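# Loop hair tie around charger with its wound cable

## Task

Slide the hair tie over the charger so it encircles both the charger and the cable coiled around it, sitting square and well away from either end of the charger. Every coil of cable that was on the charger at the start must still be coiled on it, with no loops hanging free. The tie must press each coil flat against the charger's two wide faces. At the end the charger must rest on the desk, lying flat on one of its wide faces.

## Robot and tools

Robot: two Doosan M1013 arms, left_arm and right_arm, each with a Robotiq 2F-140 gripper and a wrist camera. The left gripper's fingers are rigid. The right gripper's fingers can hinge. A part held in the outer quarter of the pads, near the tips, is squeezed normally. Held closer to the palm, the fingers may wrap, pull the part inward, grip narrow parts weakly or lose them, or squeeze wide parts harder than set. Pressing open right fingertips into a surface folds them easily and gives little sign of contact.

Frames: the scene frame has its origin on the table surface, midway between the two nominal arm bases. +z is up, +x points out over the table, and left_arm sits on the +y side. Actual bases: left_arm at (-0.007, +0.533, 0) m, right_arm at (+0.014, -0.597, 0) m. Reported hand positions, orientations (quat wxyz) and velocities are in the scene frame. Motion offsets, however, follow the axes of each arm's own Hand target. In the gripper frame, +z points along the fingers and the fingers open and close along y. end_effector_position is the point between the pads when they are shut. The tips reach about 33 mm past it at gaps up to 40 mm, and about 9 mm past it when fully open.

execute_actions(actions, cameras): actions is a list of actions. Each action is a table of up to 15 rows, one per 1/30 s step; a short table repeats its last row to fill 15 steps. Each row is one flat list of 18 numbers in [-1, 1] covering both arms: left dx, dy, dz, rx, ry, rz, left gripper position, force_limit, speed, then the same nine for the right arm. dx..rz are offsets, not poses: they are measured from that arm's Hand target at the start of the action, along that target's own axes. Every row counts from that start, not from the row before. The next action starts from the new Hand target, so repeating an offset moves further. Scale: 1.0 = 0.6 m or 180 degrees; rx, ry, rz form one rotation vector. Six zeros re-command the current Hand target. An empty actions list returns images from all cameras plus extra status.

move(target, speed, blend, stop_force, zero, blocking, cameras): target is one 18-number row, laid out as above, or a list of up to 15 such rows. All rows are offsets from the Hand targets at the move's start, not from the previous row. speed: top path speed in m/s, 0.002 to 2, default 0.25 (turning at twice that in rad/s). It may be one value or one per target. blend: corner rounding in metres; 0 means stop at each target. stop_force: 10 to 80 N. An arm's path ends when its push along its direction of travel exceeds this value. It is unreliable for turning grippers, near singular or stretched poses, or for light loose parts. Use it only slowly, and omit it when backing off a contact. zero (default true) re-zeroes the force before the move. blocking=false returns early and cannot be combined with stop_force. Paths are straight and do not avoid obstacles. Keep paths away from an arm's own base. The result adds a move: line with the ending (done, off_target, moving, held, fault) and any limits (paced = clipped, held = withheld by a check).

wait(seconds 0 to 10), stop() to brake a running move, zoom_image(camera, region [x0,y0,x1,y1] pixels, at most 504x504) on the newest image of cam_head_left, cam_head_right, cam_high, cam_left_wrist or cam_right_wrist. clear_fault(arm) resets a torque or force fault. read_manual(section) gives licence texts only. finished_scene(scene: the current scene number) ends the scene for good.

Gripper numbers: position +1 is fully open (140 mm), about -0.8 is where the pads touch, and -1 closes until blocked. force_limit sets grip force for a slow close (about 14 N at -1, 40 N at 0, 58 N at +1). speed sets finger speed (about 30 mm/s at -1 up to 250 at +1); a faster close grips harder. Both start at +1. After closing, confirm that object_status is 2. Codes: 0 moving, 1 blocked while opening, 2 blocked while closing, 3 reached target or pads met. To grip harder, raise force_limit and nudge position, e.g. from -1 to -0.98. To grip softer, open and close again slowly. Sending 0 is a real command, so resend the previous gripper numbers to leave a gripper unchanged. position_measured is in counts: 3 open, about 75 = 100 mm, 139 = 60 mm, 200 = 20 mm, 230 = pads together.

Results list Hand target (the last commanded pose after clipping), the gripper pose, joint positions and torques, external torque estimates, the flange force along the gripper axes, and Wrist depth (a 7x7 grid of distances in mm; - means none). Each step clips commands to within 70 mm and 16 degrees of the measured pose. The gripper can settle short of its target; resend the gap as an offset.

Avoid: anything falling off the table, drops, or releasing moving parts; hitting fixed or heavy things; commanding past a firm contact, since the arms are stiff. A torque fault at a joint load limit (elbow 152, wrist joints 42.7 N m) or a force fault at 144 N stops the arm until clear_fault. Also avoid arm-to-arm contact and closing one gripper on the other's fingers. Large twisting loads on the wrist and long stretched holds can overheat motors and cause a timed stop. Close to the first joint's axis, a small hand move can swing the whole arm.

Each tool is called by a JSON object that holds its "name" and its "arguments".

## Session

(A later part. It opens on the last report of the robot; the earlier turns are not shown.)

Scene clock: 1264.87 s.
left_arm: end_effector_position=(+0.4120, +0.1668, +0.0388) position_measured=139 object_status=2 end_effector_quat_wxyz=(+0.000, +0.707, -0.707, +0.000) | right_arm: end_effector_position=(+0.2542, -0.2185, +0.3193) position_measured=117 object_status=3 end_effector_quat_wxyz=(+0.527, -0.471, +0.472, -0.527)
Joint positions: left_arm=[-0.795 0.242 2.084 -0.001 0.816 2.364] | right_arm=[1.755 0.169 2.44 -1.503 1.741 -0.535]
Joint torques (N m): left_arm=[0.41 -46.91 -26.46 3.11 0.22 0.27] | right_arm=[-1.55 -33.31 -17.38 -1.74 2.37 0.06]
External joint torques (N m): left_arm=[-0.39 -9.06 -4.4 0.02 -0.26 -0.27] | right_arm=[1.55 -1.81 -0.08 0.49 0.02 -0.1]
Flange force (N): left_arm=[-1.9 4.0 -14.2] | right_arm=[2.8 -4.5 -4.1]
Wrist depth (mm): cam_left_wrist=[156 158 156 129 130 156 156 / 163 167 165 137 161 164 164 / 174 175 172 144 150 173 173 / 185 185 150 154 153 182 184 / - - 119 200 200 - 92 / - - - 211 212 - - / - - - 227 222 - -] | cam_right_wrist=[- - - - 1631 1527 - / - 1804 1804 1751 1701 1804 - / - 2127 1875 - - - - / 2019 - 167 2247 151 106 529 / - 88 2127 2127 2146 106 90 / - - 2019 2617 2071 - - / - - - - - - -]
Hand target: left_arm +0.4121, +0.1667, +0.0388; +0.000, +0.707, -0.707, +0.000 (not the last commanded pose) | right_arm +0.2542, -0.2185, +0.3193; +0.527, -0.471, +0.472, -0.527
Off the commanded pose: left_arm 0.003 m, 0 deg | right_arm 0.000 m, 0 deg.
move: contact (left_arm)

{"name": "execute_actions", "arguments": {"actions": [[[0,0,0,0,0,0,0.2,0,-1,0,0,0,0,0,0,0.1,0,-0.9]],[[0,0,0,0,0,0,0.2,0,-1,0,0,0,0,0,0,0.1,0,-0.9]],[[0,0,0,0,0,0,0.2,0,-1,0,0,0,0,0,0,0.1,0,-0.9]]], "cameras": ["cam_left_wrist"]}}

{"name": "move", "arguments": {"target": [0,0,-0.3,0,0,0,0.2,0,-1,0,0,0,0,0,0,0.1,0,-0.9], "speed": 0.15, "cameras": ["cam_left_wrist","cam_low","cam_high","cam_head_right"]}}

{"name": "zoom_image", "arguments": {"camera": "cam_low", "region": [230, 160, 370, 250]}}

{"name": "zoom_image", "arguments": {"camera": "cam_left_wrist", "region": [250, 0, 500, 250]}}

Scene clock: 1275.03 s.
left_arm: end_effector_position=(+0.4121, +0.1667, +0.0388) position_measured=104 object_status=3 end_effector_quat_wxyz=(+0.000, +0.707, -0.707, +0.000) | right_arm: end_effector_position=(+0.2542, -0.2185, +0.3193) position_measured=117 object_status=3 end_effector_quat_wxyz=(+0.527, -0.471, +0.472, -0.527)
Joint positions: left_arm=[-0.795 0.242 2.084 -0.001 0.816 2.364] | right_arm=[1.755 0.169 2.44 -1.503 1.741 -0.535]
Joint torques (N m): left_arm=[0.23 -53.21 -30.91 2.86 0.08 0.25] | right_arm=[-1.67 -33.07 -17.16 -1.81 2.39 0.12]
External joint torques (N m): left_arm=[-0.47 -2.35 0.07 0.28 -0.12 -0.25] | right_arm=[1.64 -2.06 -0.4 0.55 0.01 -0.17]
External joint torques at the end of the 1st action: left_arm=[-0.25 -3.57 -0.05 0.24 -0.17 -0.24] | right_arm=[1.39 -1.72 -0.39 0.51 0.03 -0.08]
External joint torques at the end of the 2nd action: left_arm=[-0.05 -3.08 -0.02 0.26 -0.08 -0.23] | right_arm=[0.9 -1.34 -0.36 0.52 0.03 -0.13]
Flange force (N): left_arm=[-1.3 3.5 -2.7] | right_arm=[2.6 -5.4 -4.4]
Flange force at the end of the 1st action (N): left_arm=[-2.5 4.3 -4.2] | right_arm=[2.2 -4.4 -3.9]
Flange force at the end of the 2nd action (N): left_arm=[-2.4 3.5 -3.8] | right_arm=[1.5 -3.5 -2.9]
Wrist depth (mm): cam_left_wrist=[155 156 156 128 130 156 156 / 165 166 163 136 140 164 164 / 174 174 170 143 149 172 174 / 185 186 151 - 154 180 184 / - - 195 197 197 118 - / - - 212 211 208 - - / - - 227 228 231 - -] | cam_right_wrist=[- 1666 1777 - 1620 1609 - / - - - - 1764 - - / - 2108 - - - - 544 / - - 142 2019 151 106 - / - 88 2019 2226 2226 106 90 / - - 2382 - - - - / - - 2335 3093 - - -]
Hand target: left_arm +0.4121, +0.1667, +0.0388; +0.000, +0.707, -0.707, +0.000 | right_arm +0.2542, -0.2185, +0.3193; +0.527, -0.471, +0.472, -0.527
Off the commanded pose: left_arm 0.000 m, 0 deg | right_arm 0.000 m, 0 deg.
camera_calibration:
cam_left_wrist: T_world_to_cam=[[-0.999908, 0.0135823, -0.000635594, 0.422159], [0.0126171, 0.944247, 0.328995, -0.166179], [0.00506866, 0.328957, -0.944331, 0.127628], [0, 0, 0, 1]] pos_world=[0.42357, 0.109196, 0.175463]
Images, in order (width x height): cam_left_wrist 672x504.

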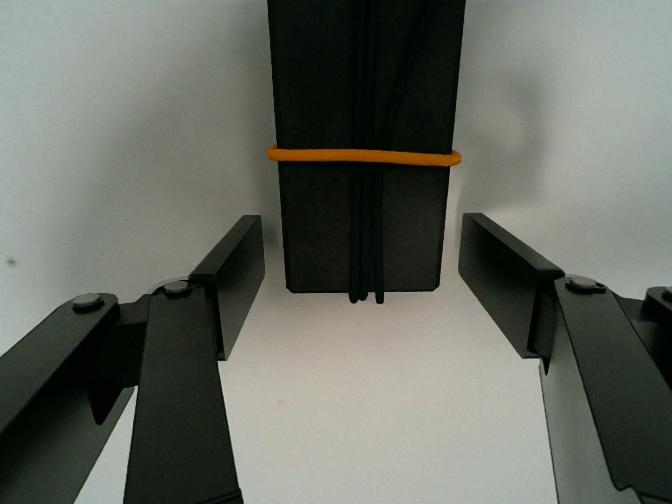

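Scene clock: 1276.70 s.
left_arm: end_effector_position=(+0.4121, +0.1669, +0.2187) position_measured=104 object_status=3 end_effector_quat_wxyz=(+0.000, +0.707, -0.707, +0.000) | right_arm: end_effector_position=(+0.2542, -0.2185, +0.3193) position_measured=117 object_status=3 end_effector_quat_wxyz=(+0.527, -0.471, +0.472, -0.527)
Joint positions: left_arm=[-0.795 0.067 1.908 -0.001 1.166 2.364] | right_arm=[1.755 0.169 2.44 -1.503 1.741 -0.535]
Joint torques (N m): left_arm=[0.15 -43.21 -37.74 3.68 0.06 0.27] | right_arm=[-1.45 -33.27 -17.44 -1.76 2.39 0.12]
External joint torques (N m): left_arm=[-0.3 -2.38 -1.14 0.28 -0.1 -0.27] | right_arm=[1.45 -1.86 -0.01 0.51 0 -0.17]
Flange force (N): left_arm=[-0.5 2.1 -2.8] | right_arm=[3.0 -4.7 -3.8]
Wrist depth (mm): cam_left_wrist=[- 321 326 315 318 - 325 / - 339 338 314 340 337 337 / 349 - - 332 357 355 356 / 390 375 150 380 171 371 364 / - - 114 406 - 118 - / - - 441 - - - - / - - 465 - - - -] | cam_right_wrist=[- 1654 - - - - - / - 1751 - - - - - / - 1936 - - 1846 - - / - 1846 143 1846 151 106 - / - 88 2165 2019 2108 106 90 / - - 2185 2312 - - - / - - - 2205 - - -]
Hand target: left_arm +0.4121, +0.1669, +0.2188; +0.000, +0.707, -0.707, +0.000 | right_arm +0.2542, -0.2185, +0.3193; +0.527, -0.471, +0.472, -0.527
Off the commanded pose: left_arm 0.000 m, 0 deg | right_arm 0.000 m, 0 deg.
move: done
camera_calibration:
cam_left_wrist: T_world_to_cam=[[-0.999908, 0.0135823, -0.000635594, 0.42237], [0.0126171, 0.944247, 0.328995, -0.225588], [0.00506866, 0.328957, -0.944331, 0.297541], [0, 0, 0, 1]] pos_world=[0.42367, 0.109396, 0.355463]
Images, in order (width x height): cam_head_right 672x504, cam_high 672x504, cam_low 672x504, cam_left_wrist 672x504.

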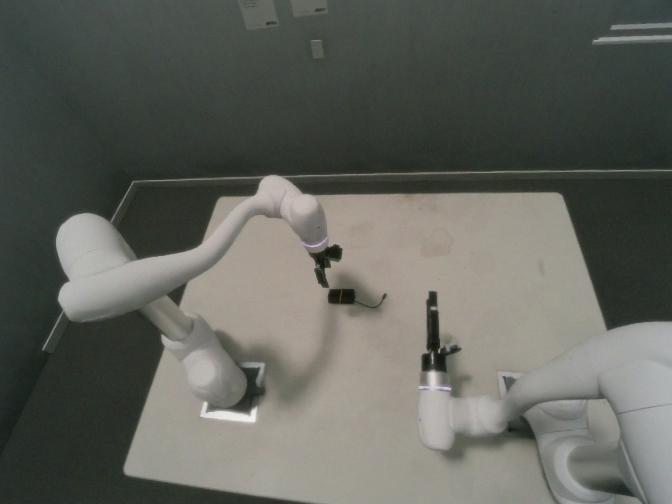

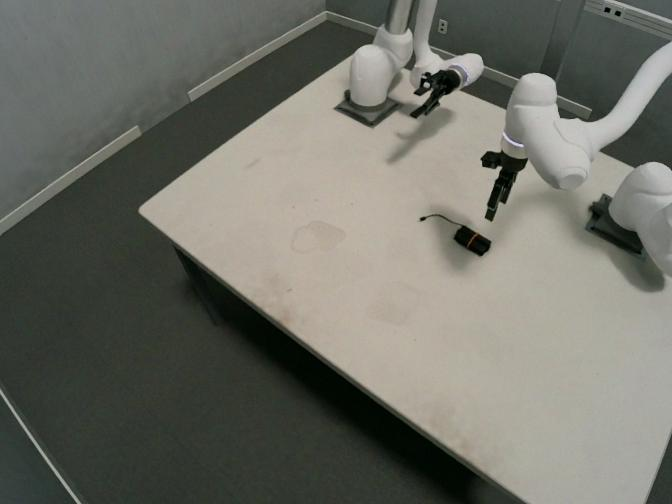

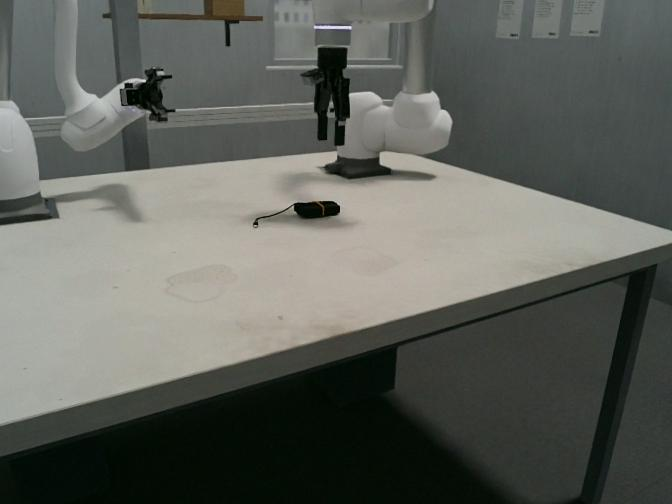

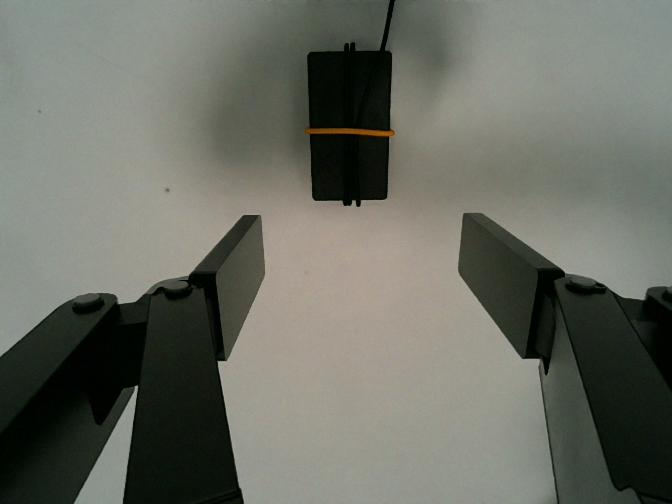

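Scaled by 3.600 from the camera's 672x504 image, which has a finer 960x720 frame.

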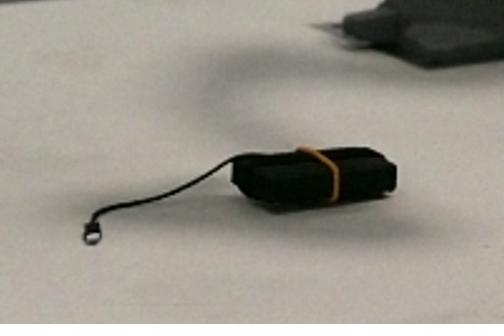

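Scaled by 2.016 from the camera's 672x504 image, which has a finer 960x720 frame.

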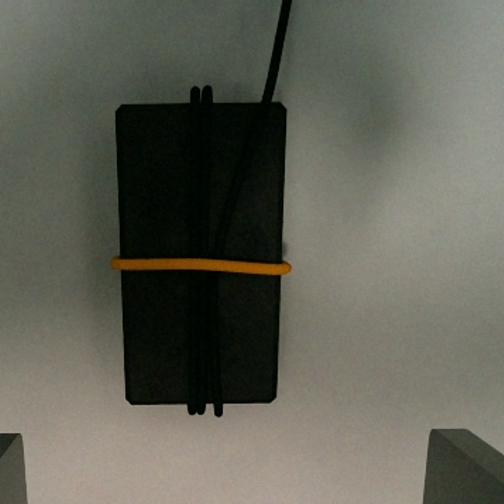

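{"name": "finished_scene", "arguments": {"scene": 2}}

The scene is finished: the task was done.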